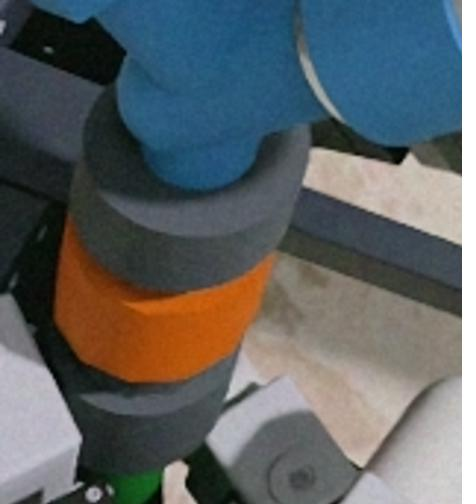

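>>> {"method": "execute_actions", "body": {"actions": [[[0,0,0,0,0,0,0,0,0,0,0,0,0,0,0,0,0,0,0,0,0,0,0.6,-0.6,-0.008,0.0012,0.0015,-0.0003,-0.0004,-0.0015,0.85,0.5,0.5,0.8,0,0,0,0,0,0,0,0,0,0,0,0,0.4,-0.85],[0,0,0,0,0,0,0,0,0,0,0,0,0,0,0,0,0,0,0,0,0,0,0.6,-0.6,-0.0163,0.0025,0.003,-0.0007,-0.0007,-0.003,0.85,0.5,0.5,0.8,0,0,0,0,0,0,0,0,0,0,0,0,0.4,-0.85],[0,0,0,0,0,0,0,0,0,0,0,0,0,0,0,0,0,0,0,0,0,0,0.6,-0.6,-0.0245,0.0037,0.0045,-0.001,-0.0011,-0.0045,0.85,0.5,0.5,0.8,0,0,0,0,0,0,0,0,0,0,0,0,0.4,-0.85]]], "cameras": ["cam_right_wrist"]}}

Scene clock: 1898.60 s.
left_arm: end_effector_position=(+0.8198, -0.2877, +0.5456) hand_goal=(+0.000, +0.750, +0.580, +0.700, +0.000, +0.750, +0.580, +0.700, +0.000, +0.750, +0.580, +0.700, +0.710, +0.680, +0.230, +0.170) hand_measured=(+0.992, +0.750, +0.578, +0.698, +0.004, +0.750, +0.578, +0.702, +0.004, +0.750, +0.578, +0.698, +0.712, +0.680, +0.228, +0.168) hand_current_ma=(+0, +0, +0, +0, +0, +0, +0, +0, +0, +0, +0, +0, +0, +0, +0, +0) hand_state=(overload, goal, goal, goal, goal, goal, goal, goal, goal, goal, goal, goal, goal, goal, goal, goal) hand_current_limit=0.60 hand_speed=-0.60 end_effector_quat_wxyz=(+0.563, +0.444, +0.557, -0.420) | right_arm: end_effector_position=(+0.5804, +0.3782, +0.3074) hand_goal=(+0.000, +0.066, -0.390, -0.008, +0.000, -0.178, -0.880, -0.382, +0.000, -0.150, -0.700, -0.164, -0.054, +0.680, +0.106, +0.068) hand_measured=(-0.004, +0.066, -0.394, -0.010, +0.004, -0.166, -0.832, -0.374, +0.002, -0.140, -0.702, -0.166, -0.058, +0.678, +0.108, +0.070) hand_current_ma=(-1, +0, -1, +0, +1, +7, +61, +3, +0, +4, +0, +0, -1, +0, +0, +0) hand_state=(goal, goal, goal, goal, goal, goal, blocked, goal, goal, goal, goal, goal, goal, goal, goal, goal) hand_current_limit=0.40 hand_speed=-0.85 end_effector_quat_wxyz=(+0.349, -0.389, +0.584, +0.621)
Joint positions: left_arm=[-0.201 2.152 2.587 -0.465 1.112 -1.511] | right_arm=[0.311 2.124 1.645 0.544 -1.335 -1.036]
Joint torques (N m): left_arm=[0.26 -26.52 8.13 2.24 -0.13 -0.01] | right_arm=[-0.03 -25.35 17.61 1.65 0 0.16]
Motor temperatures (°C): left_arm=[36 43 44 35 28 32] | right_arm=[34 51 57 31 33 29]
Heat: left arm: hottest elbow 44 °C; right arm: hottest elbow 57 °C.
Hand target: left_arm +0.8095, -0.2908, +0.5638; +0.570, +0.446, +0.548, -0.419 | right_arm +0.5875, +0.3806, +0.3608; +0.390, -0.422, +0.550, +0.606
Off the commanded pose: left_arm 0.021 m, 1 deg | right_arm 0.054 m, 7 deg.
Step readings (end_effector_position of left_arm | right_arm):
0: (+0.8198, -0.2877, +0.5456) | (+0.5791, +0.3782, +0.3052)
1: (+0.8198, -0.2877, +0.5456) | (+0.5791, +0.3782, +0.3052)
2: (+0.8198, -0.2877, +0.5456) | (+0.5792, +0.3783, +0.3053)
4: (+0.8198, -0.2877, +0.5456) | (+0.5797, +0.3784, +0.3066)
8: (+0.8198, -0.2877, +0.5456) | (+0.5801, +0.3783, +0.3076)
15: (+0.8198, -0.2877, +0.5456) | (+0.5802, +0.3784, +0.3075)
Images, in order (width x height): cam_right_wrist 504x504.

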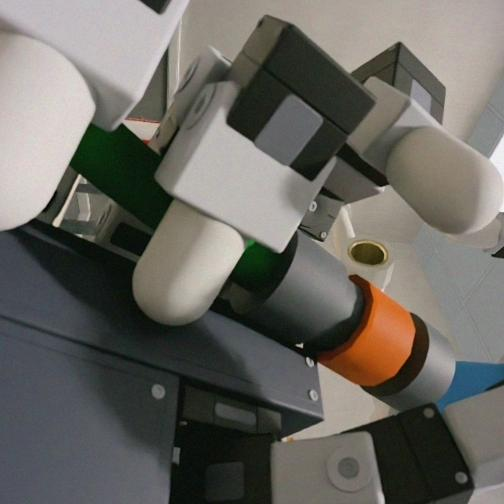

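>>> {"method": "zoom_image", "body": {"camera": "cam_right_wrist", "region": [204, 220, 504, 440]}}

Scaled by 1.680 from the camera's 504x504 image, which has a finer 720x720 frame.

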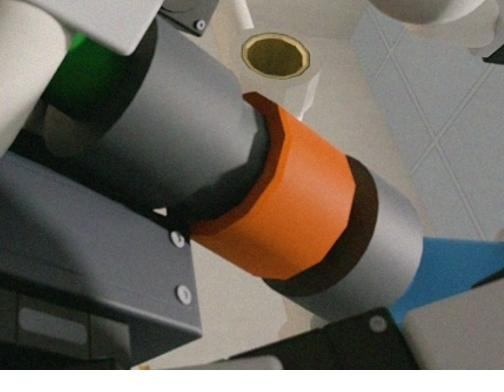

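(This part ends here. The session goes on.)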